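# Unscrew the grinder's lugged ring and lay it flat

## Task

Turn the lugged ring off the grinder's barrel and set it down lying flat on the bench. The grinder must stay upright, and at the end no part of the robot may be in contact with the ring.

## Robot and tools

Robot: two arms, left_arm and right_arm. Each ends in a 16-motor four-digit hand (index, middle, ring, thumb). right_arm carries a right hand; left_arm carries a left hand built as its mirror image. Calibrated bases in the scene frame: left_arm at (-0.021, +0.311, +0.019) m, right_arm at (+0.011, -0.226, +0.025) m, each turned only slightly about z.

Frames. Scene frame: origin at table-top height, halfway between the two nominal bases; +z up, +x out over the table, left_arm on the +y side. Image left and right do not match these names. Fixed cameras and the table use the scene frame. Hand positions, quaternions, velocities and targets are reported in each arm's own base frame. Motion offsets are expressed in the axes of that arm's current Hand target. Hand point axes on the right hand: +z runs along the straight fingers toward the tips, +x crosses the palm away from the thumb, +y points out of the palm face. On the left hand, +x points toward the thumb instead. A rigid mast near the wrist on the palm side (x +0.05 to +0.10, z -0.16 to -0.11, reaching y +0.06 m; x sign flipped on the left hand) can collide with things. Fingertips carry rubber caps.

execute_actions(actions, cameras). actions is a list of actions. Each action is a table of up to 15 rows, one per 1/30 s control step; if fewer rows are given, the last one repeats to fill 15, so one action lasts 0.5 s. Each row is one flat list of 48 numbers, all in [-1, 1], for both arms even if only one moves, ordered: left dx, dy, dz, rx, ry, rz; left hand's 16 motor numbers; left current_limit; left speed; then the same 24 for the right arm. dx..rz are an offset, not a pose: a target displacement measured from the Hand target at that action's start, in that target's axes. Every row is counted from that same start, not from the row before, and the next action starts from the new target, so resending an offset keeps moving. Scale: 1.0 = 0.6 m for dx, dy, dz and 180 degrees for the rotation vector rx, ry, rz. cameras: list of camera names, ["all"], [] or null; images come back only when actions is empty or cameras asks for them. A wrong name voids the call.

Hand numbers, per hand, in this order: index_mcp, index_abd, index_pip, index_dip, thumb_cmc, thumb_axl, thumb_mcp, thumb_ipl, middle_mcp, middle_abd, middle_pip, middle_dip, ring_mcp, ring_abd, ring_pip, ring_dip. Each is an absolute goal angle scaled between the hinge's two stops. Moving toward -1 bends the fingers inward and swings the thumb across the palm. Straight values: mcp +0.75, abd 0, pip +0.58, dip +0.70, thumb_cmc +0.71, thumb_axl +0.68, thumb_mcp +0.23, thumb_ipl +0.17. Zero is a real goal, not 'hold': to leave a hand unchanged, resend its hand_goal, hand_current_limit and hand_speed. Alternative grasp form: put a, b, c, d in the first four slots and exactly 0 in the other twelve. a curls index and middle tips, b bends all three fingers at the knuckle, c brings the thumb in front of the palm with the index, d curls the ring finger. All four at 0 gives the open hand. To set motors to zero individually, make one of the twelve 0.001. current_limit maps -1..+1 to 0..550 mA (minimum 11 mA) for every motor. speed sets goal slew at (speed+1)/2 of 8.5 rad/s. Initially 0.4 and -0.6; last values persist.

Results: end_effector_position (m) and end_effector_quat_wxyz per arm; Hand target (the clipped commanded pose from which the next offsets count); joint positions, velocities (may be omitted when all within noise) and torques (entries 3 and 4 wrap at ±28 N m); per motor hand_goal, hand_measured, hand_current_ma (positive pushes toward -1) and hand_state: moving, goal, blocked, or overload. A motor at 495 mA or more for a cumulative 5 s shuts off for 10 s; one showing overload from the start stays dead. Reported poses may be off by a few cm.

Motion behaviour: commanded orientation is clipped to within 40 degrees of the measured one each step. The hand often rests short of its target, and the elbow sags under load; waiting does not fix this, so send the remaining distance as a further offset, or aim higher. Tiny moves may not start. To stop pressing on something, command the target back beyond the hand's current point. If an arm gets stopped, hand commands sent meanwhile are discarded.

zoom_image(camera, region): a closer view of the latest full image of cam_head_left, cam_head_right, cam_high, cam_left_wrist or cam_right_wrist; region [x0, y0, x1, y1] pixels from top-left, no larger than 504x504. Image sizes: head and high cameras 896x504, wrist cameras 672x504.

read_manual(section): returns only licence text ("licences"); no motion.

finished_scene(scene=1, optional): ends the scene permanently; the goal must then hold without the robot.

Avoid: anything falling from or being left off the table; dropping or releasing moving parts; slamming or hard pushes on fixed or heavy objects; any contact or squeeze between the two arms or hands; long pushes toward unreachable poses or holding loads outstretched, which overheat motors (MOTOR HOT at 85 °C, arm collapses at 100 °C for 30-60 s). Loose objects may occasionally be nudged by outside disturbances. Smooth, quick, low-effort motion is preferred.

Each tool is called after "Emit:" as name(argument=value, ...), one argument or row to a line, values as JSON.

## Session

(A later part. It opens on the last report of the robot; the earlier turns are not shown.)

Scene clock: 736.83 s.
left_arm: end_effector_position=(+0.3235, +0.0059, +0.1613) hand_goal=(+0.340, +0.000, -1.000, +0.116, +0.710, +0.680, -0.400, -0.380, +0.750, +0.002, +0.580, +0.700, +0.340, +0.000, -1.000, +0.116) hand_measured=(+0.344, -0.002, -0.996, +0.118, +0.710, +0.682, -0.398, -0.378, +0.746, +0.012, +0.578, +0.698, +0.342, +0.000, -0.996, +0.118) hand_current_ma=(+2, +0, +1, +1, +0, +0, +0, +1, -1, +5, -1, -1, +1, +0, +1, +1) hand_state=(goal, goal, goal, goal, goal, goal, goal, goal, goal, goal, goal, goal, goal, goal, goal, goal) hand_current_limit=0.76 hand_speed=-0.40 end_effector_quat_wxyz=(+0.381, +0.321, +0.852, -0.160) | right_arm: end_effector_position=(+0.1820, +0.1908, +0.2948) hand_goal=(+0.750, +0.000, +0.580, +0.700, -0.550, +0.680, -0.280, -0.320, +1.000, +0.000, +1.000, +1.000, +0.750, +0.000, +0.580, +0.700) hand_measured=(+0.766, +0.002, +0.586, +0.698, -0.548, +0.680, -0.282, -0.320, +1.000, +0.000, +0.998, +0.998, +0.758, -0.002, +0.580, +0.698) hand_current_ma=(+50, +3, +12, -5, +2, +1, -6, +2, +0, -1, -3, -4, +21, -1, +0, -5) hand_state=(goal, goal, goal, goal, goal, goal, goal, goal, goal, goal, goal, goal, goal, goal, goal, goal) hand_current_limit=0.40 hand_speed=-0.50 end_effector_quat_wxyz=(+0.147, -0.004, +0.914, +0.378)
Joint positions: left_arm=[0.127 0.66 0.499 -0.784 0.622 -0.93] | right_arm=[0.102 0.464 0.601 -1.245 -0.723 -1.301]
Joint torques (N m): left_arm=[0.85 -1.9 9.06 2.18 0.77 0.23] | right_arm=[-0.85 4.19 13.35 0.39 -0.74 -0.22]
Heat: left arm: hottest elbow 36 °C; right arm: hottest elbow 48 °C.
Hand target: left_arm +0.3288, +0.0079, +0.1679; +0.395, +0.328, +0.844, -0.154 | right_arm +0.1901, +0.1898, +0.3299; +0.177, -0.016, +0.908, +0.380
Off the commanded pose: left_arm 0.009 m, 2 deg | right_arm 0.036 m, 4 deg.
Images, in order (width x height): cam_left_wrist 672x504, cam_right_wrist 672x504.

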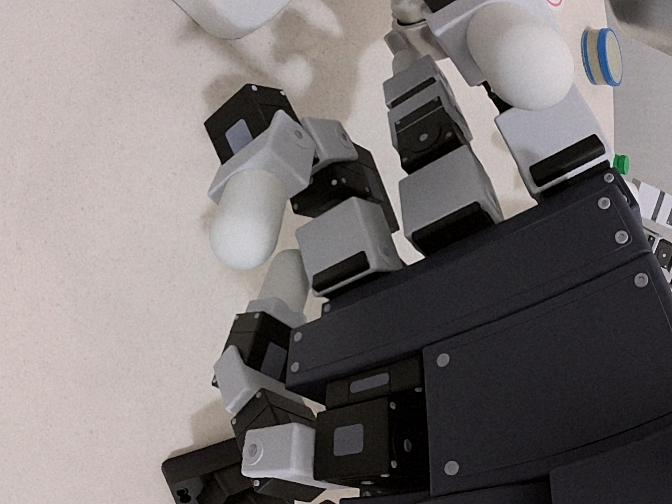

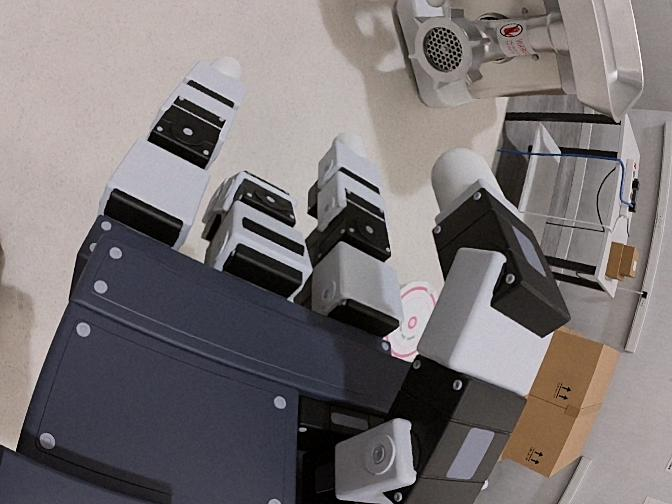

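Emit:
execute_actions(
  actions=[
    [[0,0,0.03,0,0,0,0.34,0,-1,0.116,0.71,0.68,-0.4,-0.38,0.75,0.001,0.58,0.7,0.34,0,-1,0.116,0.78,-0.4,0,0,0,0,0,0,0.75,0,0.58,0.7,-0.55,0.68,-0.28,-0.32,1,0,1,1,0.75,0,0.58,0.7,0.4,-0.5]],
    [[0.01,0,0.0167,0,0,0,0.34,0,-1,0.116,0.71,0.68,-0.4,-0.38,0.75,0.001,0.58,0.7,0.34,0,-1,0.116,0.78,-0.4,0,0,0,0,0,0,0.75,0,0.58,0.7,-0.55,0.68,-0.28,-0.32,1,0,1,1,0.75,0,0.58,0.7,0.4,-0.5]],
  ],
  cameras=["cam_right_wrist"],
)

Emit:
zoom_image(
  camera="cam_right_wrist",
  region=[380, 0, 540, 120],
)

Scene clock: 739.67 s.
left_arm: end_effector_position=(+0.3374, +0.0039, +0.1484) hand_goal=(+0.340, +0.000, -1.000, +0.116, +0.710, +0.680, -0.400, -0.380, +0.750, +0.002, +0.580, +0.700, +0.340, +0.000, -1.000, +0.116) hand_measured=(+0.344, -0.002, -0.996, +0.118, +0.710, +0.682, -0.398, -0.378, +0.764, +0.026, +0.588, +0.704, +0.342, +0.000, -0.996, +0.118) hand_current_ma=(+2, +0, +1, +1, +0, +0, +0, +1, +12, +19, +5, +1, +1, +0, +1, +1) hand_state=(goal, goal, goal, goal, goal, goal, goal, goal, goal, blocked, goal, goal, goal, goal, goal, goal) hand_current_limit=0.78 hand_speed=-0.40 end_effector_quat_wxyz=(+0.392, +0.320, +0.849, -0.149) | right_arm: end_effector_position=(+0.1820, +0.1908, +0.2948) hand_goal=(+0.750, +0.000, +0.580, +0.700, -0.550, +0.680, -0.280, -0.320, +1.000, +0.000, +1.000, +1.000, +0.750, +0.000, +0.580, +0.700) hand_measured=(+0.766, +0.002, +0.586, +0.698, -0.548, +0.680, -0.282, -0.320, +1.000, +0.000, +0.998, +0.998, +0.758, -0.002, +0.580, +0.698) hand_current_ma=(+50, +3, +12, -5, +2, +1, -6, +2, +0, -1, -3, -4, +21, -1, +0, -5) hand_state=(goal, goal, goal, goal, goal, goal, goal, goal, goal, goal, goal, goal, goal, goal, goal, goal) hand_current_limit=0.40 hand_speed=-0.50 end_effector_quat_wxyz=(+0.147, -0.004, +0.914, +0.378)
Joint positions: left_arm=[0.095 0.703 0.462 -0.654 0.59 -0.967] | right_arm=[0.102 0.464 0.601 -1.245 -0.723 -1.301]
Joint torques (N m): left_arm=[-1.9 -0.5 8.28 2.76 0.38 0.04] | right_arm=[-0.85 4.19 13.35 0.39 -0.74 -0.22]
Heat: left arm: hottest elbow 36 °C; right arm: hottest elbow 48 °C.
Hand target: left_arm +0.3419, -0.0040, +0.1454; +0.395, +0.328, +0.844, -0.154 | right_arm +0.1901, +0.1898, +0.3299; +0.177, -0.016, +0.908, +0.380
Off the commanded pose: left_arm 0.010 m, 1 deg | right_arm 0.036 m, 4 deg.
Images, in order (width x height): cam_right_wrist 672x504.

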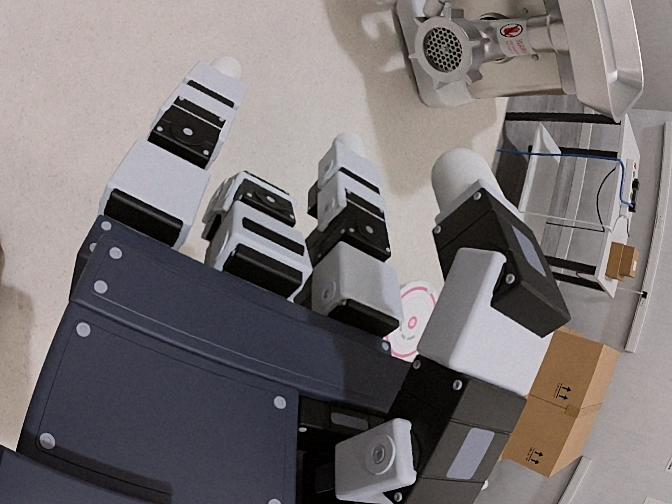

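Scaled by 3.150 from the camera's 672x504 image, which has a finer 960x720 frame.

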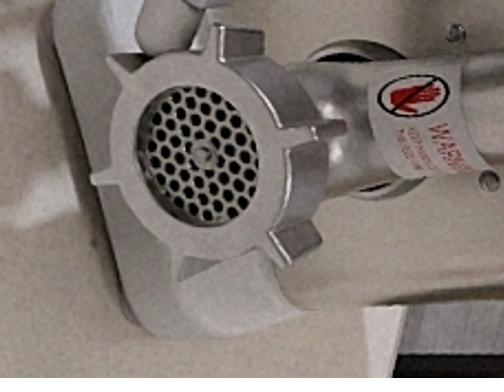

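Emit:
execute_actions(
  actions=[
    [[0.0128,0,0.0237,0,0,0,0.34,0,-1,0.116,0.71,0.68,-0.4,-0.38,0.75,0.001,0.58,0.7,0.34,0,-1,0.116,0.78,-0.4,0,0,0,0,0,0,0.75,0,0.58,0.7,-0.55,0.68,-0.28,-0.32,1,0,1,1,0.75,0,0.58,0.7,0.4,-0.5]],
  ],
  cameras=["cam_right_wrist"],
)

Emit:
zoom_image(
  camera="cam_right_wrist",
  region=[380, 0, 540, 120],
)

Scene clock: 742.13 s.
left_arm: end_effector_position=(+0.3417, +0.0073, +0.1498) hand_goal=(+0.340, +0.000, -1.000, +0.116, +0.710, +0.680, -0.400, -0.380, +0.750, +0.002, +0.580, +0.700, +0.340, +0.000, -1.000, +0.116) hand_measured=(+0.344, -0.002, -0.996, +0.118, +0.710, +0.682, -0.398, -0.378, +0.800, +0.064, +0.614, +0.718, +0.342, +0.000, -0.996, +0.118) hand_current_ma=(+2, +0, +1, +1, +0, +0, +0, +1, +85, +88, +42, +14, +1, +0, +1, +1) hand_state=(goal, goal, goal, goal, goal, goal, goal, goal, blocked, blocked, blocked, goal, goal, goal, goal, goal) hand_current_limit=0.78 hand_speed=-0.40 end_effector_quat_wxyz=(+0.407, +0.316, +0.846, -0.137) | right_arm: end_effector_position=(+0.1820, +0.1908, +0.2948) hand_goal=(+0.750, +0.000, +0.580, +0.700, -0.550, +0.680, -0.280, -0.320, +1.000, +0.000, +1.000, +1.000, +0.750, +0.000, +0.580, +0.700) hand_measured=(+0.766, +0.002, +0.586, +0.698, -0.548, +0.680, -0.282, -0.320, +1.000, +0.000, +0.998, +0.998, +0.758, -0.002, +0.580, +0.698) hand_current_ma=(+50, +3, +12, -5, +2, +1, -6, +2, +0, -1, -3, -4, +21, -1, +0, -5) hand_state=(goal, goal, goal, goal, goal, goal, goal, goal, goal, goal, goal, goal, goal, goal, goal, goal) hand_current_limit=0.40 hand_speed=-0.50 end_effector_quat_wxyz=(+0.147, -0.004, +0.914, +0.378)
Joint positions: left_arm=[0.094 0.697 0.445 -0.6 0.573 -0.982] | right_arm=[0.102 0.464 0.601 -1.245 -0.723 -1.301]
Joint torques (N m): left_arm=[-3.37 2.02 7.31 3.33 0.57 -0.05] | right_arm=[-0.73 4.07 13.38 0.42 -0.74 -0.23]
Heat: left arm: hottest elbow 36 °C; right arm: hottest elbow 48 °C.
Hand target: left_arm +0.3463, -0.0081, +0.1304; +0.395, +0.328, +0.844, -0.154 | right_arm +0.1901, +0.1898, +0.3299; +0.177, -0.016, +0.908, +0.380
Off the commanded pose: left_arm 0.025 m, 3 deg | right_arm 0.036 m, 4 deg.
Images, in order (width x height): cam_right_wrist 672x504.

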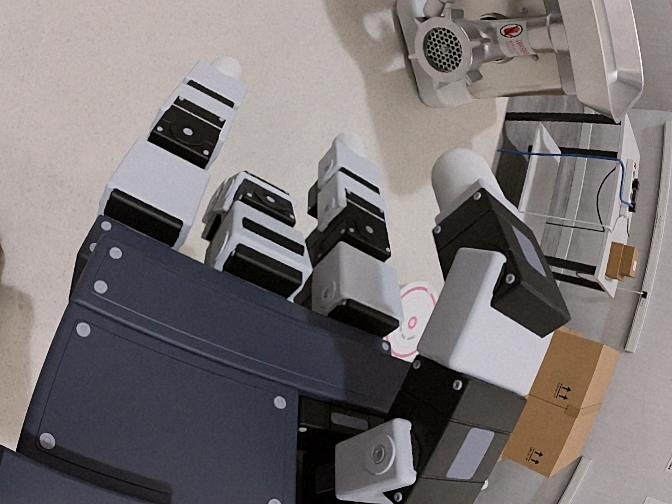

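Scaled by 3.150 from the camera's 672x504 image, which has a finer 960x720 frame.

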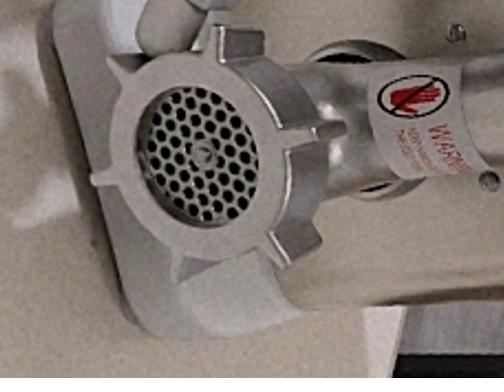

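Emit:
execute_actions(
  actions=[
    [[0.0145,-0.0083,0.0237,0,0,0,0.34,0,-1,0.116,0.71,0.68,-0.4,-0.38,0.75,0.001,0.58,0.7,0.34,0,-1,0.116,0.78,-0.4,0,0,0,0,0,0,0.75,0,0.58,0.7,-0.55,0.68,-0.28,-0.32,1,0,1,1,0.75,0,0.58,0.7,0.4,-0.5]],
  ],
  cameras=["cam_right_wrist"],
)

Emit:
zoom_image(
  camera="cam_right_wrist",
  region=[380, 0, 540, 120],
)

Scene clock: 746.30 s.
left_arm: end_effector_position=(+0.3449, +0.0110, +0.1521) hand_goal=(+0.340, +0.000, -1.000, +0.116, +0.710, +0.680, -0.400, -0.380, +0.750, +0.002, +0.580, +0.700, +0.340, +0.000, -1.000, +0.116) hand_measured=(+0.344, -0.002, -0.996, +0.118, +0.710, +0.682, -0.398, -0.378, +0.832, +0.092, +0.644, +0.734, +0.342, +0.000, -0.996, +0.118) hand_current_ma=(+2, +0, +1, +1, +0, +0, +0, +1, +190, +158, +113, +41, +1, +0, +1, +1) hand_state=(goal, goal, goal, goal, goal, goal, goal, goal, blocked, blocked, blocked, blocked, goal, goal, goal, goal) hand_current_limit=0.78 hand_speed=-0.40 end_effector_quat_wxyz=(+0.423, +0.311, +0.842, -0.121) | right_arm: end_effector_position=(+0.1820, +0.1908, +0.2948) hand_goal=(+0.750, +0.000, +0.580, +0.700, -0.550, +0.680, -0.280, -0.320, +1.000, +0.000, +1.000, +1.000, +0.750, +0.000, +0.580, +0.700) hand_measured=(+0.766, +0.002, +0.586, +0.698, -0.548, +0.680, -0.282, -0.320, +1.000, +0.000, +0.998, +0.998, +0.758, -0.002, +0.580, +0.698) hand_current_ma=(+50, +3, +12, -5, +2, +1, -6, +2, +0, -1, -3, -4, +21, -1, +0, -5) hand_state=(goal, goal, goal, goal, goal, goal, goal, goal, goal, goal, goal, goal, goal, goal, goal, goal) hand_current_limit=0.40 hand_speed=-0.50 end_effector_quat_wxyz=(+0.147, -0.004, +0.914, +0.378)
Joint positions: left_arm=[0.088 0.683 0.424 -0.54 0.547 -1.004] | right_arm=[0.102 0.464 0.601 -1.245 -0.723 -1.301]
Joint torques (N m): left_arm=[-5.19 3.66 5.96 3.4 0.71 -0.13] | right_arm=[-0.85 4.01 13.37 0.43 -0.74 -0.23]
Heat: left arm: hottest elbow 36 °C; right arm: hottest elbow 48 °C.
Hand target: left_arm +0.3469, -0.0154, +0.1146; +0.395, +0.328, +0.844, -0.154 | right_arm +0.1901, +0.1898, +0.3299; +0.177, -0.016, +0.908, +0.380
Off the commanded pose: left_arm 0.046 m, 5 deg | right_arm 0.036 m, 4 deg.
Images, in order (width x height): cam_right_wrist 672x504.

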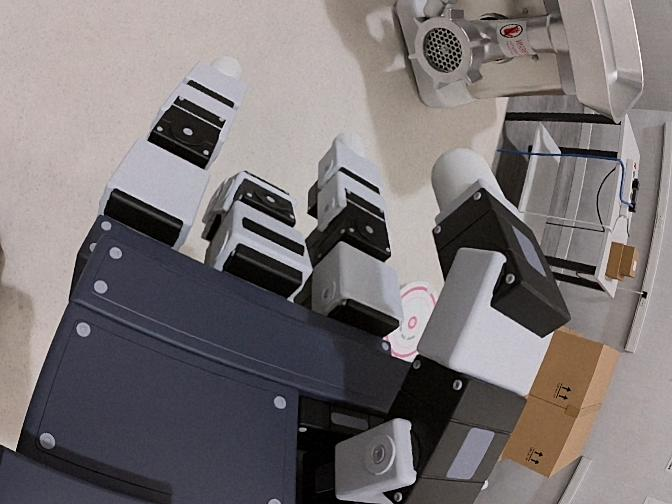

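Scaled by 3.150 from the camera's 672x504 image, which has a finer 960x720 frame.

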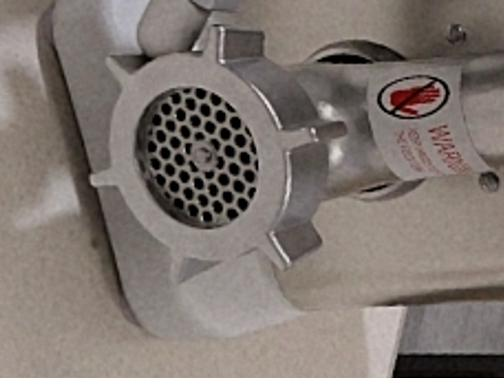

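Emit:
execute_actions(
  actions=[
    [[0,0,-0.05,0,0,0,0.34,0,-1,0.116,0.71,0.68,-0.4,-0.38,0.75,0.001,0.58,0.7,0.34,0,-1,0.116,0.78,-0.4,0,0,0,0,0,0,0.75,0,0.58,0.7,-0.55,0.68,-0.28,-0.32,1,0,1,1,0.75,0,0.58,0.7,0.4,-0.5]],
    [[0,0,-0.05,0,0,0,0.34,0,-1,0.116,0.71,0.68,-0.4,-0.38,0.75,0.001,0.58,0.7,0.34,0,-1,0.116,0.78,-0.4,0,0,0,0,0,0,0.75,0,0.58,0.7,-0.55,0.68,-0.28,-0.32,1,0,1,1,0.75,0,0.58,0.7,0.4,-0.5]],
    [[0.0215,0.0462,-0.0103,0,-0.0667,0,0.34,0,-1,0.116,0.71,0.68,-0.4,-0.38,1,0.001,0.46,0.478,0.34,0,-1,0.116,0.78,-0.4,0,0,0,0,0,0,0.75,0,0.58,0.7,-0.55,0.68,-0.28,-0.32,1,0,1,1,0.75,0,0.58,0.7,0.4,-0.5]],
  ],
  cameras=["cam_right_wrist","cam_left_wrist"],
)

Emit:
zoom_image(
  camera="cam_right_wrist",
  region=[380, 0, 540, 120],
)

Emit:
zoom_image(
  camera="cam_left_wrist",
  region=[350, 0, 510, 110],
)

Scene clock: 788.47 s.
left_arm: end_effector_position=(+0.3176, +0.0415, +0.1403) hand_goal=(+0.340, +0.000, -1.000, +0.116, +0.710, +0.680, -0.400, -0.380, +1.000, +0.002, +0.460, +0.478, +0.340, +0.000, -1.000, +0.116) hand_measured=(+0.344, -0.002, -0.996, +0.118, +0.710, +0.682, -0.398, -0.378, +0.994, +0.004, +0.462, +0.480, +0.342, +0.000, -0.996, +0.118) hand_current_ma=(+1, +0, +1, +1, +0, +0, +0, +1, -3, +0, +0, +1, +1, +0, +1, +1) hand_state=(goal, goal, goal, goal, goal, goal, goal, goal, goal, goal, goal, goal, goal, goal, goal, goal) hand_current_limit=0.78 hand_speed=-0.40 end_effector_quat_wxyz=(+0.471, +0.302, +0.806, -0.196) | right_arm: end_effector_position=(+0.1820, +0.1908, +0.2948) hand_goal=(+0.750, +0.000, +0.580, +0.700, -0.550, +0.680, -0.280, -0.320, +1.000, +0.000, +1.000, +1.000, +0.750, +0.000, +0.580, +0.700) hand_measured=(+0.766, +0.002, +0.586, +0.698, -0.548, +0.680, -0.282, -0.320, +1.000, +0.000, +0.998, +0.998, +0.758, -0.002, +0.580, +0.698) hand_current_ma=(+50, +3, +12, -5, +2, +1, -6, +2, +0, -1, -3, -4, +21, -1, +0, -5) hand_state=(goal, goal, goal, goal, goal, goal, goal, goal, goal, goal, goal, goal, goal, goal, goal, goal) hand_current_limit=0.40 hand_speed=-0.50 end_effector_quat_wxyz=(+0.147, -0.004, +0.914, +0.378)
Joint positions: left_arm=[0.45 0.678 0.378 -0.688 0.958 -0.714] | right_arm=[0.102 0.464 0.601 -1.245 -0.723 -1.301]
Joint torques (N m): left_arm=[0.32 -0.44 8.83 1.89 1.06 0.27] | right_arm=[-0.85 4.13 13.34 0.42 -0.74 -0.22]
Heat: left arm: hottest elbow 33 °C; right arm: hottest elbow 49 °C.
Hand target: left_arm +0.3220, +0.0450, +0.1471; +0.481, +0.310, +0.798, -0.187 | right_arm +0.1901, +0.1898, +0.3299; +0.177, -0.016, +0.908, +0.380
Off the commanded pose: left_arm 0.009 m, 2 deg | right_arm 0.036 m, 4 deg.
Images, in order (width x height): cam_left_wrist 672x504, cam_right_wrist 672x504.

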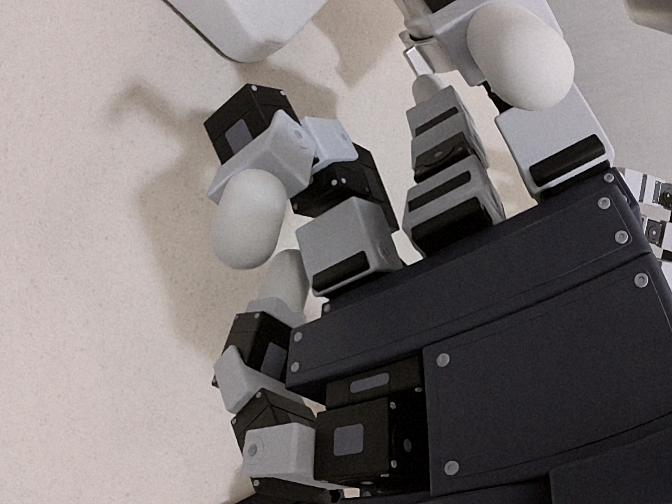

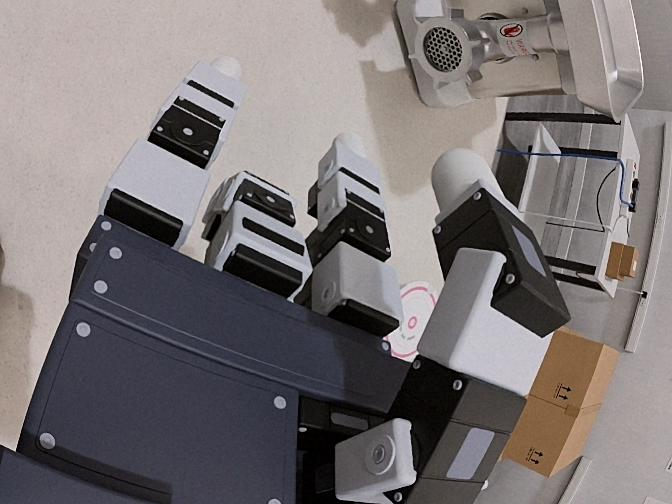

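Scaled by 3.150 from the camera's 672x504 image, which has a finer 960x720 frame.

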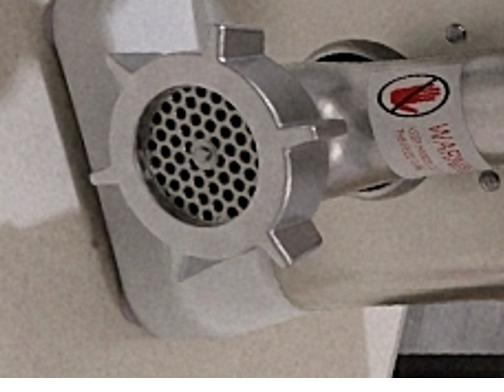

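Scaled by 3.150 from the camera's 672x504 image, which has a finer 960x720 frame.

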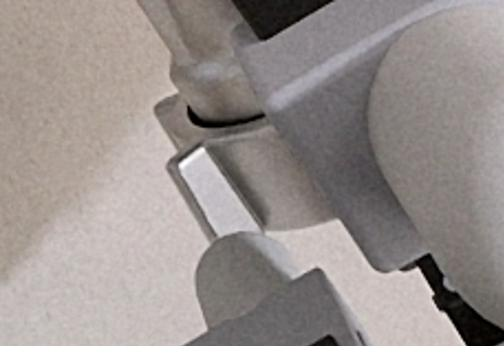

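Emit:
execute_actions(
  actions=[
    [[0,0,0.0417,0,0,0,0.34,0,-1,0.116,0.71,0.68,-0.4,-0.38,1,0.001,0.46,0.478,0.34,0,-1,0.116,0.78,-0.4,0,0,0,0,0,0,0.75,0,0.58,0.7,-0.55,0.68,-0.28,-0.32,1,0,1,1,0.75,0,0.58,0.7,0.4,-0.5]],
  ],
  cameras=["cam_right_wrist","cam_left_wrist"],
)

Emit:
zoom_image(
  camera="cam_right_wrist",
  region=[380, 0, 540, 120],
)

Emit:
zoom_image(
  camera="cam_left_wrist",
  region=[350, 0, 510, 110],
)

Scene clock: 792.87 s.
left_arm: end_effector_position=(+0.3350, +0.0322, +0.1331) hand_goal=(+0.340, +0.000, -1.000, +0.116, +0.710, +0.680, -0.400, -0.380, +1.000, +0.002, +0.460, +0.478, +0.340, +0.000, -1.000, +0.116) hand_measured=(+0.344, -0.002, -0.996, +0.118, +0.710, +0.682, -0.398, -0.378, +0.996, +0.004, +0.462, +0.480, +0.342, +0.000, -0.996, +0.118) hand_current_ma=(+1, +0, +1, +1, +0, +0, +0, +1, -2, +0, +0, +1, +1, +0, +1, +1) hand_state=(goal, goal, goal, goal, goal, goal, goal, goal, goal, goal, goal, goal, goal, goal, goal, goal) hand_current_limit=0.78 hand_speed=-0.40 end_effector_quat_wxyz=(+0.477, +0.306, +0.802, -0.189) | right_arm: end_effector_position=(+0.1820, +0.1908, +0.2948) hand_goal=(+0.750, +0.000, +0.580, +0.700, -0.550, +0.680, -0.280, -0.320, +1.000, +0.000, +1.000, +1.000, +0.750, +0.000, +0.580, +0.700) hand_measured=(+0.766, +0.002, +0.586, +0.698, -0.548, +0.680, -0.282, -0.320, +1.000, +0.000, +0.998, +0.998, +0.758, -0.002, +0.580, +0.698) hand_current_ma=(+50, +3, +12, -5, +2, +1, -6, +2, +0, -1, -3, -4, +21, -1, +0, -5) hand_state=(goal, goal, goal, goal, goal, goal, goal, goal, goal, goal, goal, goal, goal, goal, goal, goal) hand_current_limit=0.40 hand_speed=-0.50 end_effector_quat_wxyz=(+0.147, -0.004, +0.914, +0.378)
Joint positions: left_arm=[0.364 0.72 0.35 -0.507 0.906 -0.827] | right_arm=[0.102 0.464 0.601 -1.245 -0.723 -1.301]
Joint torques (N m): left_arm=[-1.32 -0.67 8.55 2.14 0.56 -0.02] | right_arm=[-0.85 4.13 13.38 0.44 -0.74 -0.23]
Heat: left arm: hottest elbow 34 °C; right arm: hottest elbow 49 °C.
Hand target: left_arm +0.3383, +0.0300, +0.1354; +0.481, +0.310, +0.798, -0.187 | right_arm +0.1901, +0.1898, +0.3299; +0.177, -0.016, +0.908, +0.380
Off the commanded pose: left_arm 0.005 m, 1 deg | right_arm 0.036 m, 4 deg.
Images, in order (width x height): cam_left_wrist 672x504, cam_right_wrist 672x504.

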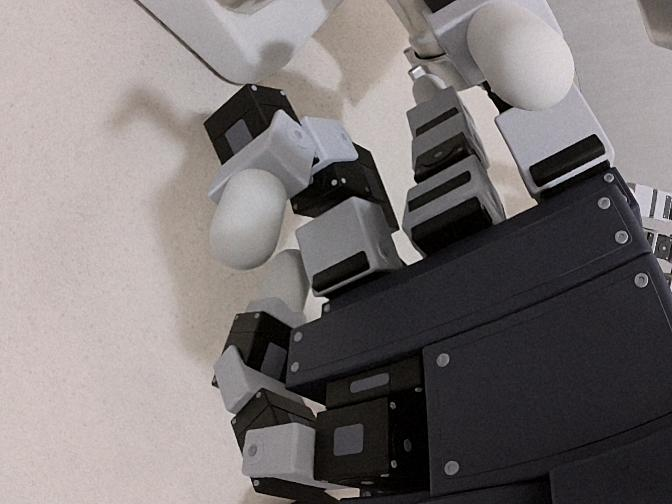

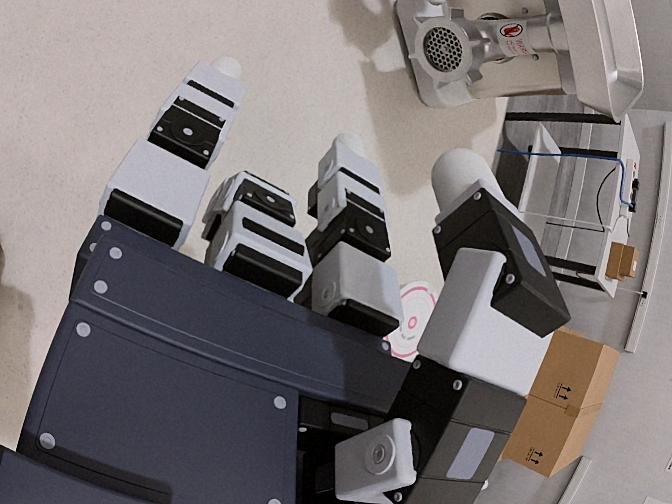

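Scaled by 3.150 from the camera's 672x504 image, which has a finer 960x720 frame.

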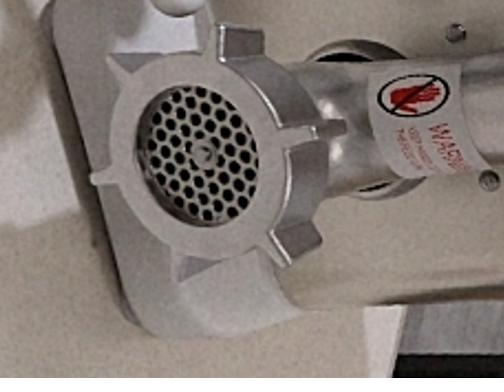

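Scaled by 3.150 from the camera's 672x504 image, which has a finer 960x720 frame.

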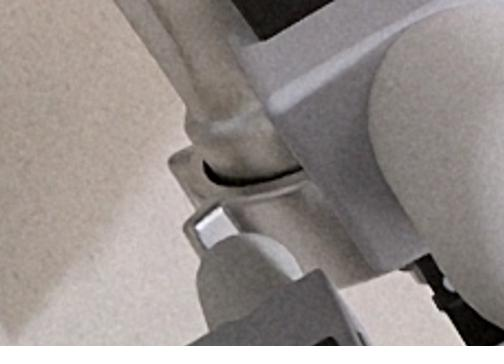

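Emit:
execute_actions(
  actions=[
    [[0.0092,0,0.0255,0,0,0,0.34,0,-1,0.116,0.71,0.68,-0.4,-0.38,1,0.001,0.46,0.478,0.34,0,-1,0.116,0.78,-0.4,0,0,0,0,0,0,0.75,0,0.58,0.7,-0.55,0.68,-0.28,-0.32,1,0,1,1,0.75,0,0.58,0.7,0.4,-0.5]],
  ],
  cameras=["cam_right_wrist","cam_left_wrist"],
)

Emit:
zoom_image(
  camera="cam_right_wrist",
  region=[380, 0, 540, 120],
)

Emit:
zoom_image(
  camera="cam_left_wrist",
  region=[350, 0, 510, 110],
)

Scene clock: 796.07 s.
left_arm: end_effector_position=(+0.3429, +0.0247, +0.1204) hand_goal=(+0.340, +0.000, -1.000, +0.116, +0.710, +0.680, -0.400, -0.380, +1.000, +0.002, +0.460, +0.478, +0.340, +0.000, -1.000, +0.116) hand_measured=(+0.344, -0.002, -0.996, +0.118, +0.710, +0.682, -0.398, -0.378, +0.996, +0.004, +0.462, +0.480, +0.342, +0.000, -0.996, +0.118) hand_current_ma=(+1, +0, +1, +1, +0, +0, +0, +1, -1, +0, +0, +1, +1, +0, +1, +1) hand_state=(goal, goal, goal, goal, goal, goal, goal, goal, goal, goal, goal, goal, goal, goal, goal, goal) hand_current_limit=0.78 hand_speed=-0.40 end_effector_quat_wxyz=(+0.476, +0.306, +0.802, -0.189) | right_arm: end_effector_position=(+0.1820, +0.1908, +0.2948) hand_goal=(+0.750, +0.000, +0.580, +0.700, -0.550, +0.680, -0.280, -0.320, +1.000, +0.000, +1.000, +1.000, +0.750, +0.000, +0.580, +0.700) hand_measured=(+0.766, +0.002, +0.586, +0.698, -0.548, +0.680, -0.282, -0.320, +1.000, +0.000, +0.998, +0.998, +0.758, -0.002, +0.580, +0.698) hand_current_ma=(+50, +3, +12, -5, +2, +1, -6, +2, +0, -1, -3, -4, +21, -1, +0, -5) hand_state=(goal, goal, goal, goal, goal, goal, goal, goal, goal, goal, goal, goal, goal, goal, goal, goal) hand_current_limit=0.40 hand_speed=-0.50 end_effector_quat_wxyz=(+0.147, -0.004, +0.914, +0.378)
Joint positions: left_arm=[0.311 0.763 0.323 -0.39 0.871 -0.887] | right_arm=[0.102 0.464 0.601 -1.245 -0.723 -1.301]
Joint torques (N m): left_arm=[-1.49 -1.32 8.24 2.32 0.51 -0.05] | right_arm=[-0.85 4.13 13.35 0.42 -0.74 -0.23]
Heat: left arm: hottest elbow 34 °C; right arm: hottest elbow 50 °C.
Hand target: left_arm +0.3464, +0.0226, +0.1233; +0.481, +0.310, +0.798, -0.187 | right_arm +0.1901, +0.1898, +0.3299; +0.177, -0.016, +0.908, +0.380
Off the commanded pose: left_arm 0.005 m, 1 deg | right_arm 0.036 m, 4 deg.
Images, in order (width x height): cam_left_wrist 672x504, cam_right_wrist 672x504.

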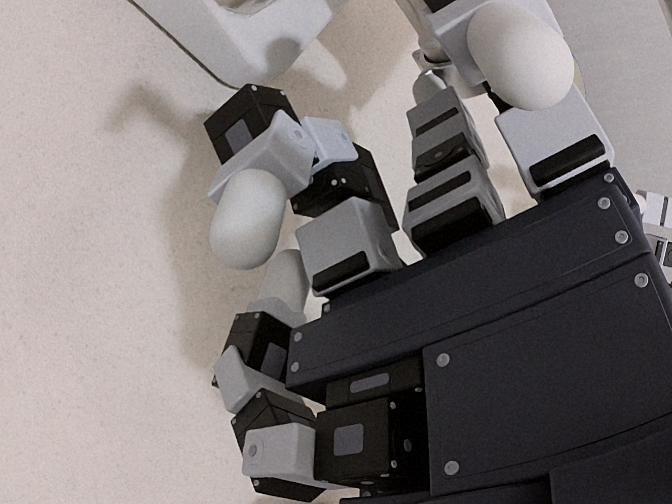

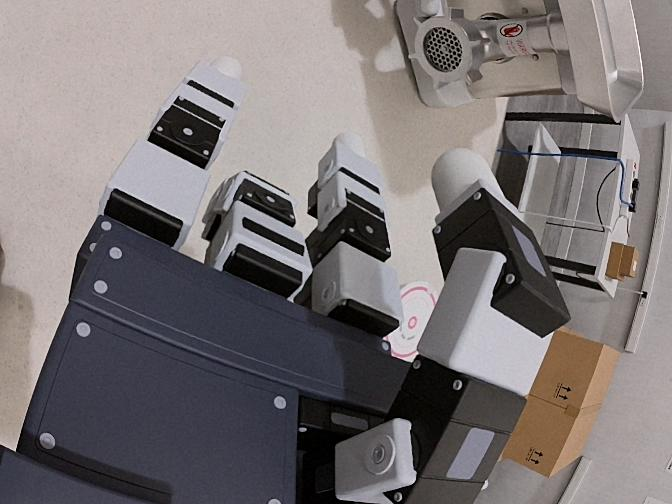

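Scaled by 3.150 from the camera's 672x504 image, which has a finer 960x720 frame.

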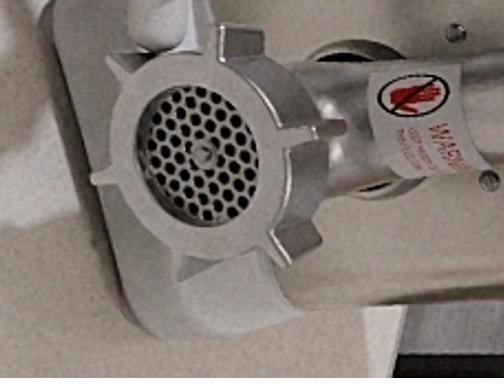

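Scaled by 3.150 from the camera's 672x504 image, which has a finer 960x720 frame.

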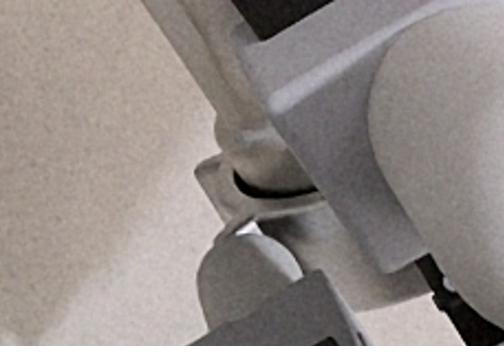

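Emit:
execute_actions(
  actions=[
    [[0.0109,-0.005,0.022,0.0071,0.0054,-0.0018,0.34,0,-1,0.116,0.71,0.68,-0.4,-0.38,1,0.001,0.46,0.478,0.34,0,-1,0.116,0.78,-0.4,0,0,0,0,0,0,0.75,0,0.58,0.7,-0.55,0.68,-0.28,-0.32,1,0,1,1,0.75,0,0.58,0.7,0.4,-0.5]],
  ],
  cameras=["cam_right_wrist"],
)

Emit:
zoom_image(
  camera="cam_right_wrist",
  region=[380, 0, 540, 120],
)

Scene clock: 798.53 s.
left_arm: end_effector_position=(+0.3465, +0.0262, +0.1203) hand_goal=(+0.340, +0.000, -1.000, +0.116, +0.710, +0.680, -0.400, -0.380, +1.000, +0.002, +0.460, +0.478, +0.340, +0.000, -1.000, +0.116) hand_measured=(+0.344, -0.002, -0.996, +0.118, +0.710, +0.682, -0.398, -0.378, +1.000, +0.016, +0.480, +0.476, +0.342, +0.000, -0.996, +0.118) hand_current_ma=(+1, +0, +1, +1, +0, +0, +0, +1, +0, +9, +18, +0, +1, +0, +1, +1) hand_state=(goal, goal, goal, goal, goal, goal, goal, goal, goal, goal, blocked, goal, goal, goal, goal, goal) hand_current_limit=0.78 hand_speed=-0.40 end_effector_quat_wxyz=(+0.478, +0.305, +0.803, -0.184) | right_arm: end_effector_position=(+0.1820, +0.1908, +0.2948) hand_goal=(+0.750, +0.000, +0.580, +0.700, -0.550, +0.680, -0.280, -0.320, +1.000, +0.000, +1.000, +1.000, +0.750, +0.000, +0.580, +0.700) hand_measured=(+0.766, +0.002, +0.586, +0.698, -0.548, +0.680, -0.282, -0.320, +1.000, +0.000, +0.998, +0.998, +0.758, -0.002, +0.580, +0.698) hand_current_ma=(+50, +3, +12, -5, +2, +1, -6, +2, +0, -1, -3, -4, +21, -1, +0, -5) hand_state=(goal, goal, goal, goal, goal, goal, goal, goal, goal, goal, goal, goal, goal, goal, goal, goal) hand_current_limit=0.40 hand_speed=-0.50 end_effector_quat_wxyz=(+0.147, -0.004, +0.914, +0.378)
Joint positions: left_arm=[0.305 0.775 0.323 -0.362 0.859 -0.899] | right_arm=[0.102 0.464 0.601 -1.245 -0.723 -1.301]
Joint torques (N m): left_arm=[-2.73 -0.32 8.03 2.43 0.31 0] | right_arm=[-0.79 4.13 13.31 0.4 -0.74 -0.23]
Heat: left arm: hottest elbow 34 °C; right arm: hottest elbow 50 °C.
Hand target: left_arm +0.3507, +0.0146, +0.1114; +0.470, +0.315, +0.801, -0.195 | right_arm +0.1901, +0.1898, +0.3299; +0.177, -0.016, +0.908, +0.380
Off the commanded pose: left_arm 0.015 m, 2 deg | right_arm 0.036 m, 4 deg.
Images, in order (width x height): cam_right_wrist 672x504.

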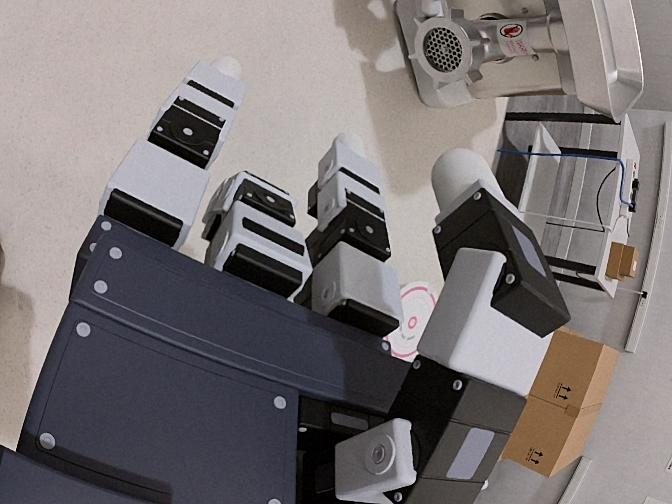

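Scaled by 3.150 from the camera's 672x504 image, which has a finer 960x720 frame.

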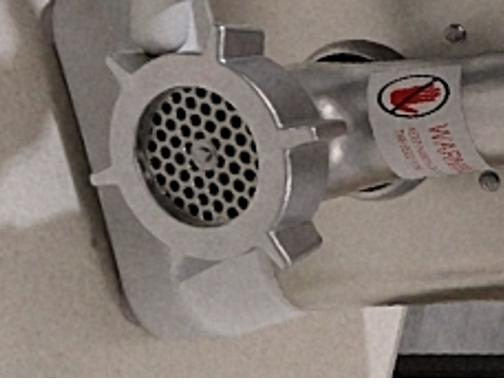

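Emit:
execute_actions(
  actions=[
    [[0.0219,-0.0176,0.022,0.0142,0.0108,-0.0036,0.34,0,-1,0.116,0.71,0.68,-0.4,-0.38,1,0.001,0.46,0.478,0.34,0,-1,0.116,0.78,-0.4,0,0,0,0,0,0,0.75,0,0.58,0.7,-0.55,0.68,-0.28,-0.32,1,0,1,1,0.75,0,0.58,0.7,0.4,-0.5]],
  ],
  cameras=["cam_right_wrist"],
)

Emit:
zoom_image(
  camera="cam_right_wrist",
  region=[380, 0, 540, 120],
)

Scene clock: 800.60 s.
left_arm: end_effector_position=(+0.3466, +0.0254, +0.1187) hand_goal=(+0.340, +0.000, -1.000, +0.116, +0.710, +0.680, -0.400, -0.380, +1.000, +0.002, +0.460, +0.478, +0.340, +0.000, -1.000, +0.116) hand_measured=(+0.344, -0.002, -0.996, +0.118, +0.710, +0.682, -0.398, -0.378, +1.000, +0.016, +0.482, +0.472, +0.342, +0.000, -0.996, +0.118) hand_current_ma=(+1, +0, +1, +1, +0, +0, +0, +1, +0, +7, +20, -3, +1, +0, +1, +1) hand_state=(goal, goal, goal, goal, goal, goal, goal, goal, goal, goal, blocked, goal, goal, goal, goal, goal) hand_current_limit=0.78 hand_speed=-0.40 end_effector_quat_wxyz=(+0.476, +0.305, +0.804, -0.186) | right_arm: end_effector_position=(+0.1820, +0.1908, +0.2948) hand_goal=(+0.750, +0.000, +0.580, +0.700, -0.550, +0.680, -0.280, -0.320, +1.000, +0.000, +1.000, +1.000, +0.750, +0.000, +0.580, +0.700) hand_measured=(+0.766, +0.002, +0.586, +0.698, -0.548, +0.680, -0.282, -0.320, +1.000, +0.000, +0.998, +0.998, +0.758, -0.002, +0.580, +0.698) hand_current_ma=(+50, +3, +12, -5, +2, +1, -6, +2, +0, -1, -3, -4, +21, -1, +0, -5) hand_state=(goal, goal, goal, goal, goal, goal, goal, goal, goal, goal, goal, goal, goal, goal, goal, goal) hand_current_limit=0.40 hand_speed=-0.50 end_effector_quat_wxyz=(+0.147, -0.004, +0.914, +0.378)
Joint positions: left_arm=[0.302 0.78 0.323 -0.362 0.857 -0.899] | right_arm=[0.102 0.464 0.601 -1.245 -0.723 -1.301]
Joint torques (N m): left_arm=[-4.89 2.26 7.36 1.54 0.18 0.27] | right_arm=[-0.85 4.01 13.38 0.42 -0.74 -0.22]
Heat: left arm: hottest elbow 34 °C; right arm: hottest elbow 50 °C.
Hand target: left_arm +0.3471, +0.0031, +0.0937; +0.449, +0.324, +0.806, -0.210 | right_arm +0.1901, +0.1898, +0.3299; +0.177, -0.016, +0.908, +0.380
Off the commanded pose: left_arm 0.034 m, 5 deg | right_arm 0.036 m, 4 deg.
Images, in order (width x height): cam_right_wrist 672x504.

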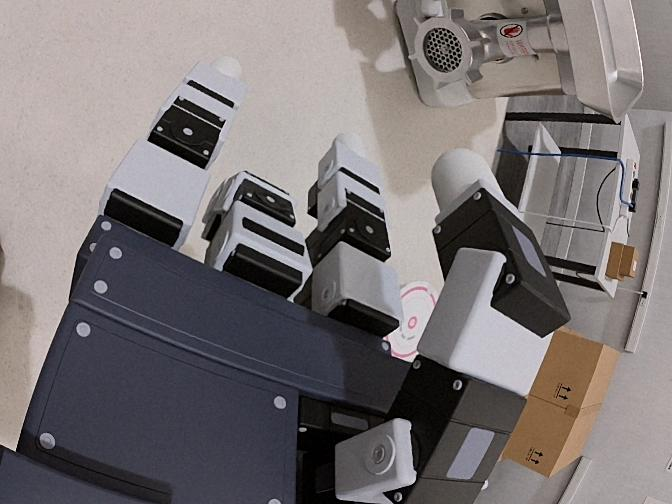

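Scaled by 3.150 from the camera's 672x504 image, which has a finer 960x720 frame.

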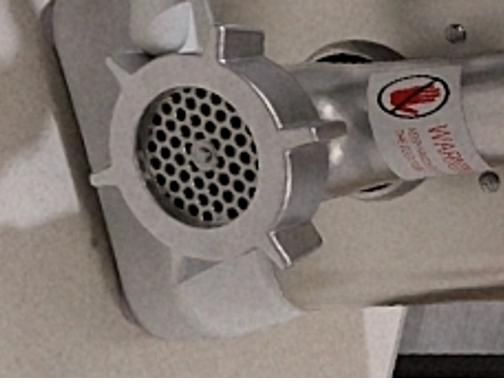

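Emit:
execute_actions(
  actions=[
    [[0.0219,-0.0176,0.022,0.0142,0.0108,-0.0036,0.34,0,-1,0.116,0.71,0.68,-0.4,-0.38,1,0.001,0.46,0.478,0.34,0,-1,0.116,0.78,-0.4,0,0,0,0,0,0,0.75,0,0.58,0.7,-0.55,0.68,-0.28,-0.32,1,0,1,1,0.75,0,0.58,0.7,0.4,-0.5]],
  ],
  cameras=["cam_right_wrist"],
)

Emit:
zoom_image(
  camera="cam_right_wrist",
  region=[380, 0, 540, 120],
)

Scene clock: 803.63 s.
left_arm: end_effector_position=(+0.3446, +0.0232, +0.1148) hand_goal=(+0.340, +0.000, -1.000, +0.116, +0.710, +0.680, -0.400, -0.380, +1.000, +0.002, +0.460, +0.478, +0.340, +0.000, -1.000, +0.116) hand_measured=(+0.344, -0.002, -0.996, +0.118, +0.710, +0.682, -0.398, -0.378, +1.000, -0.026, +0.466, +0.448, +0.342, +0.000, -0.996, +0.118) hand_current_ma=(+1, +0, +1, +1, +0, +0, +0, +1, +0, -24, +2, -32, +1, +0, +1, +1) hand_state=(goal, goal, goal, goal, goal, goal, goal, goal, goal, blocked, goal, blocked, goal, goal, goal, goal) hand_current_limit=0.78 hand_speed=-0.40 end_effector_quat_wxyz=(+0.469, +0.311, +0.805, -0.187) | right_arm: end_effector_position=(+0.1820, +0.1908, +0.2948) hand_goal=(+0.750, +0.000, +0.580, +0.700, -0.550, +0.680, -0.280, -0.320, +1.000, +0.000, +1.000, +1.000, +0.750, +0.000, +0.580, +0.700) hand_measured=(+0.766, +0.002, +0.586, +0.698, -0.548, +0.680, -0.282, -0.320, +1.000, +0.000, +0.998, +0.998, +0.758, -0.002, +0.580, +0.698) hand_current_ma=(+50, +3, +12, -5, +2, +1, -6, +2, +0, -1, -3, -4, +21, -1, +0, -5) hand_state=(goal, goal, goal, goal, goal, goal, goal, goal, goal, goal, goal, goal, goal, goal, goal, goal) hand_current_limit=0.40 hand_speed=-0.50 end_effector_quat_wxyz=(+0.147, -0.004, +0.914, +0.378)
Joint positions: left_arm=[0.298 0.784 0.323 -0.382 0.854 -0.878] | right_arm=[0.102 0.464 0.601 -1.245 -0.723 -1.301]
Joint torques (N m): left_arm=[-6.12 4.13 6.57 0.94 0.22 0.29] | right_arm=[-0.91 4.07 13.35 0.43 -0.75 -0.23]
Heat: left arm: hottest elbow 34 °C; right arm: hottest elbow 50 °C.
Hand target: left_arm +0.3422, -0.0082, +0.0762; +0.426, +0.333, +0.811, -0.225 | right_arm +0.1901, +0.1898, +0.3299; +0.177, -0.016, +0.908, +0.380
Off the commanded pose: left_arm 0.050 m, 7 deg | right_arm 0.036 m, 4 deg.
Images, in order (width x height): cam_right_wrist 672x504.

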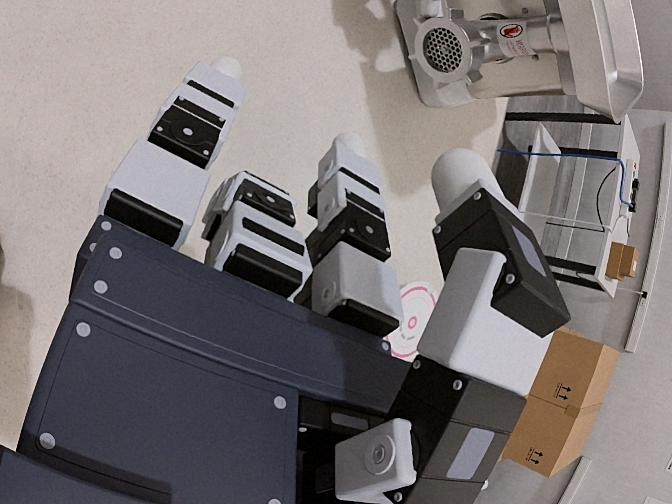

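Scaled by 3.150 from the camera's 672x504 image, which has a finer 960x720 frame.

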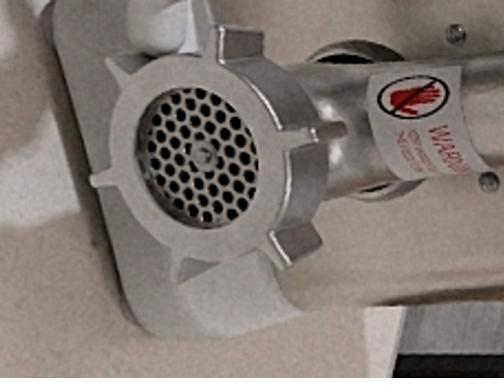

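Emit:
execute_actions(
  actions=[
    [[0.008,-0.006,0.035,0.006,0,0,0.34,0,-1,0.116,0.71,0.68,-0.4,-0.38,1,0.001,0.46,0.478,0.34,0,-1,0.116,0.78,-0.4,0,0,0,0,0,0,0.75,0,0.58,0.7,-0.55,0.68,-0.28,-0.32,1,0,1,1,0.75,0,0.58,0.7,0.4,-0.5]],
  ],
  cameras=["cam_right_wrist"],
)

Emit:
zoom_image(
  camera="cam_right_wrist",
  region=[380, 0, 540, 120],
)

Scene clock: 807.43 s.
left_arm: end_effector_position=(+0.3391, -0.0179, +0.0529) hand_goal=(+0.340, +0.000, -1.000, +0.116, +0.710, +0.680, -0.400, -0.380, +1.000, +0.002, +0.460, +0.478, +0.340, +0.000, -1.000, +0.116) hand_measured=(+0.342, -0.002, -0.996, +0.118, +0.710, +0.680, -0.398, -0.378, +0.996, +0.012, +0.458, +0.476, +0.342, +0.000, -0.996, +0.118) hand_current_ma=(+1, +0, +1, +1, +0, +0, +0, +1, -1, +5, -1, -1, +1, +0, +1, +1) hand_state=(goal, goal, goal, goal, goal, goal, goal, goal, goal, goal, goal, goal, goal, goal, goal, goal) hand_current_limit=0.78 hand_speed=-0.40 end_effector_quat_wxyz=(+0.413, +0.328, +0.816, -0.236) | right_arm: end_effector_position=(+0.1820, +0.1908, +0.2948) hand_goal=(+0.750, +0.000, +0.580, +0.700, -0.550, +0.680, -0.280, -0.320, +1.000, +0.000, +1.000, +1.000, +0.750, +0.000, +0.580, +0.700) hand_measured=(+0.766, +0.002, +0.586, +0.698, -0.548, +0.680, -0.282, -0.320, +1.000, +0.000, +0.998, +0.998, +0.758, -0.002, +0.580, +0.698) hand_current_ma=(+50, +3, +12, -5, +2, +1, -6, +2, +0, -1, -3, -4, +21, -1, +0, -5) hand_state=(goal, goal, goal, goal, goal, goal, goal, goal, goal, goal, goal, goal, goal, goal, goal, goal) hand_current_limit=0.40 hand_speed=-0.50 end_effector_quat_wxyz=(+0.147, -0.004, +0.914, +0.378)
Joint positions: left_arm=[0.158 0.964 0.269 -0.234 0.817 -0.935] | right_arm=[0.102 0.464 0.601 -1.245 -0.723 -1.301]
Joint torques (N m): left_arm=[-1.79 -2.37 8.4 2.09 0.52 0.02] | right_arm=[-0.91 4.13 13.35 0.39 -0.75 -0.22]
Heat: left arm: hottest elbow 34 °C; right arm: hottest elbow 50 °C.
Hand target: left_arm +0.3490, -0.0226, +0.0612; +0.423, +0.337, +0.809, -0.232 | right_arm +0.1901, +0.1898, +0.3299; +0.177, -0.016, +0.908, +0.380
Off the commanded pose: left_arm 0.014 m, 2 deg | right_arm 0.036 m, 4 deg.
Images, in order (width x height): cam_right_wrist 672x504.

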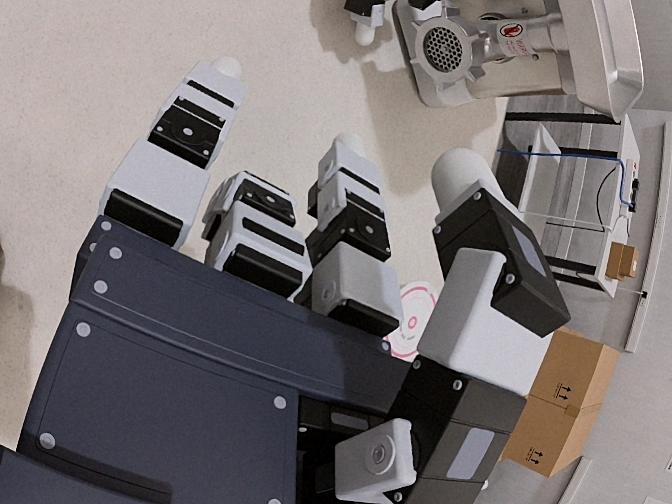

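Scaled by 3.150 from the camera's 672x504 image, which has a finer 960x720 frame.

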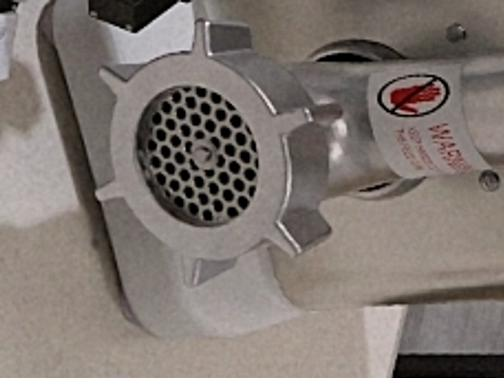

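Emit:
execute_actions(
  actions=[
    [[-0.029,-0.011,-0.0775,0,0,0,0.34,0,-1,0.116,0.71,0.68,-0.4,-0.38,1,0.001,0.46,0.478,0.34,0,-1,0.116,0.78,-0.4,0,0,0,0,0,0,0.75,0,0.58,0.7,-0.55,0.68,-0.28,-0.32,1,0,1,1,0.75,0,0.58,0.7,0.4,-0.5]],
    [[-0.029,-0.011,-0.0775,0,0,0,0.34,0,-1,0.116,0.71,0.68,-0.4,-0.38,1,0.001,0.46,0.478,0.34,0,-1,0.116,0.78,-0.4,0,0,0,0,0,0,0.75,0,0.58,0.7,-0.55,0.68,-0.28,-0.32,1,0,1,1,0.75,0,0.58,0.7,0.4,-0.5]],
    [[-0.0155,0.0442,-0.0577,-0.0413,-0.0271,0.0092,0.34,0,-1,0.116,0.71,0.68,-0.4,-0.38,1,0.001,0.46,0.478,0.34,0,-1,0.116,0.78,-0.4,0,0,0,0,0,0,0.75,0,0.58,0.7,-0.55,0.68,-0.28,-0.32,1,0,1,1,0.75,0,0.58,0.7,0.4,-0.5]],
    [[0.0347,0.0012,0.0595,0,0,0,0.34,0,-1,0.116,0.71,0.68,-0.4,-0.38,1,0.001,0.46,0.478,0.34,0,-1,0.116,0.78,-0.4,0,0,0,0,0,0,0.75,0,0.58,0.7,-0.55,0.68,-0.28,-0.32,1,0,1,1,0.75,0,0.58,0.7,0.4,-0.5]],
  ],
  cameras=["cam_right_wrist","cam_left_wrist"],
)

Emit:
zoom_image(
  camera="cam_right_wrist",
  region=[380, 0, 540, 120],
)

Emit:
zoom_image(
  camera="cam_left_wrist",
  region=[350, 0, 510, 110],
)

Scene clock: 819.17 s.
left_arm: end_effector_position=(+0.3233, +0.0428, +0.1288) hand_goal=(+0.340, +0.000, -1.000, +0.116, +0.710, +0.680, -0.400, -0.380, +1.000, +0.002, +0.460, +0.478, +0.340, +0.000, -1.000, +0.116) hand_measured=(+0.342, -0.002, -0.996, +0.118, +0.710, +0.680, -0.398, -0.378, +0.996, +0.012, +0.458, +0.476, +0.342, +0.000, -0.996, +0.118) hand_current_ma=(+1, +0, +1, +1, +0, +0, +0, +1, -1, +5, -1, -1, +1, +0, +1, +1) hand_state=(goal, goal, goal, goal, goal, goal, goal, goal, goal, goal, goal, goal, goal, goal, goal, goal) hand_current_limit=0.78 hand_speed=-0.40 end_effector_quat_wxyz=(+0.478, +0.307, +0.801, -0.190) | right_arm: end_effector_position=(+0.1820, +0.1908, +0.2948) hand_goal=(+0.750, +0.000, +0.580, +0.700, -0.550, +0.680, -0.280, -0.320, +1.000, +0.000, +1.000, +1.000, +0.750, +0.000, +0.580, +0.700) hand_measured=(+0.766, +0.002, +0.586, +0.698, -0.548, +0.680, -0.282, -0.320, +1.000, +0.000, +0.998, +0.998, +0.758, -0.002, +0.580, +0.698) hand_current_ma=(+50, +3, +12, -5, +2, +1, -6, +2, +0, -1, -3, -4, +21, -1, +0, -5) hand_state=(goal, goal, goal, goal, goal, goal, goal, goal, goal, goal, goal, goal, goal, goal, goal, goal) hand_current_limit=0.40 hand_speed=-0.50 end_effector_quat_wxyz=(+0.147, -0.004, +0.914, +0.378)
Joint positions: left_arm=[0.445 0.714 0.346 -0.594 0.958 -0.718] | right_arm=[0.102 0.464 0.601 -1.245 -0.723 -1.301]
Joint torques (N m): left_arm=[-0.73 -0.85 8.44 2.03 0.62 0] | right_arm=[-0.85 4.01 13.38 0.39 -0.74 -0.24]
Heat: left arm: hottest elbow 34 °C; right arm: hottest elbow 50 °C.
Hand target: left_arm +0.3264, +0.0410, +0.1301; +0.481, +0.310, +0.798, -0.187 | right_arm +0.1901, +0.1898, +0.3299; +0.177, -0.016, +0.908, +0.380
Off the commanded pose: left_arm 0.004 m, 1 deg | right_arm 0.036 m, 4 deg.
Images, in order (width x height): cam_left_wrist 672x504, cam_right_wrist 672x504.

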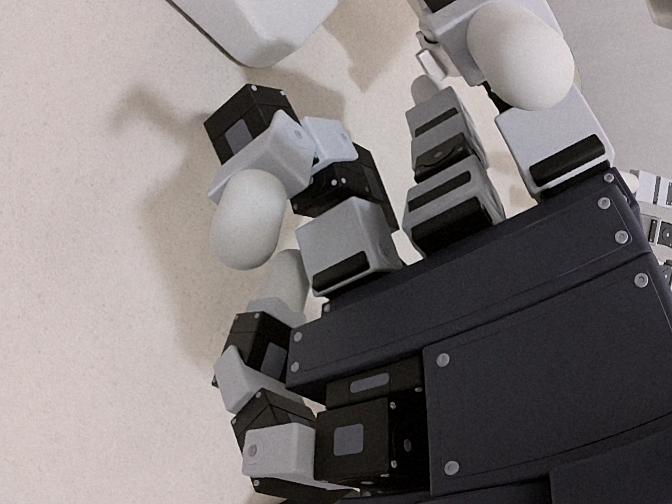

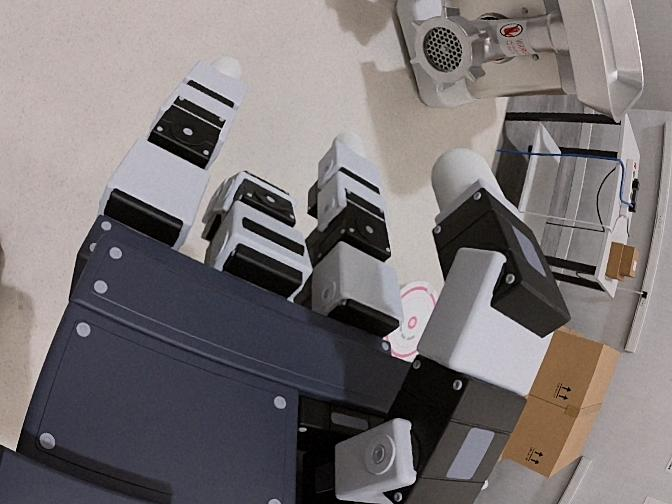

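Scaled by 3.150 from the camera's 672x504 image, which has a finer 960x720 frame.

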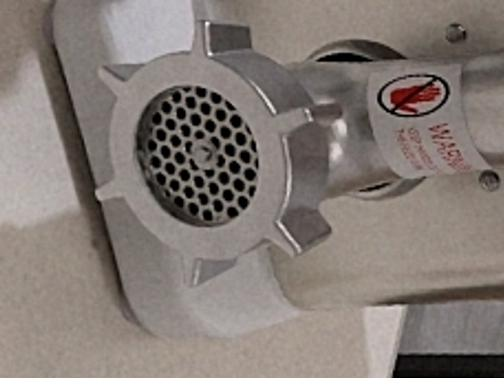

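Scaled by 3.150 from the camera's 672x504 image, which has a finer 960x720 frame.

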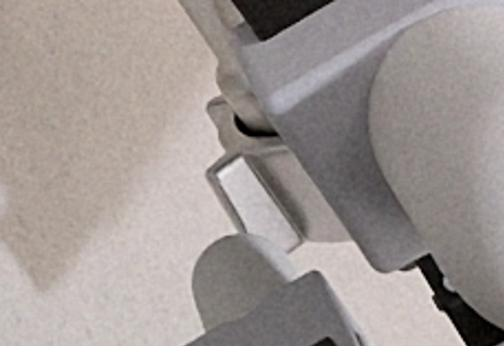

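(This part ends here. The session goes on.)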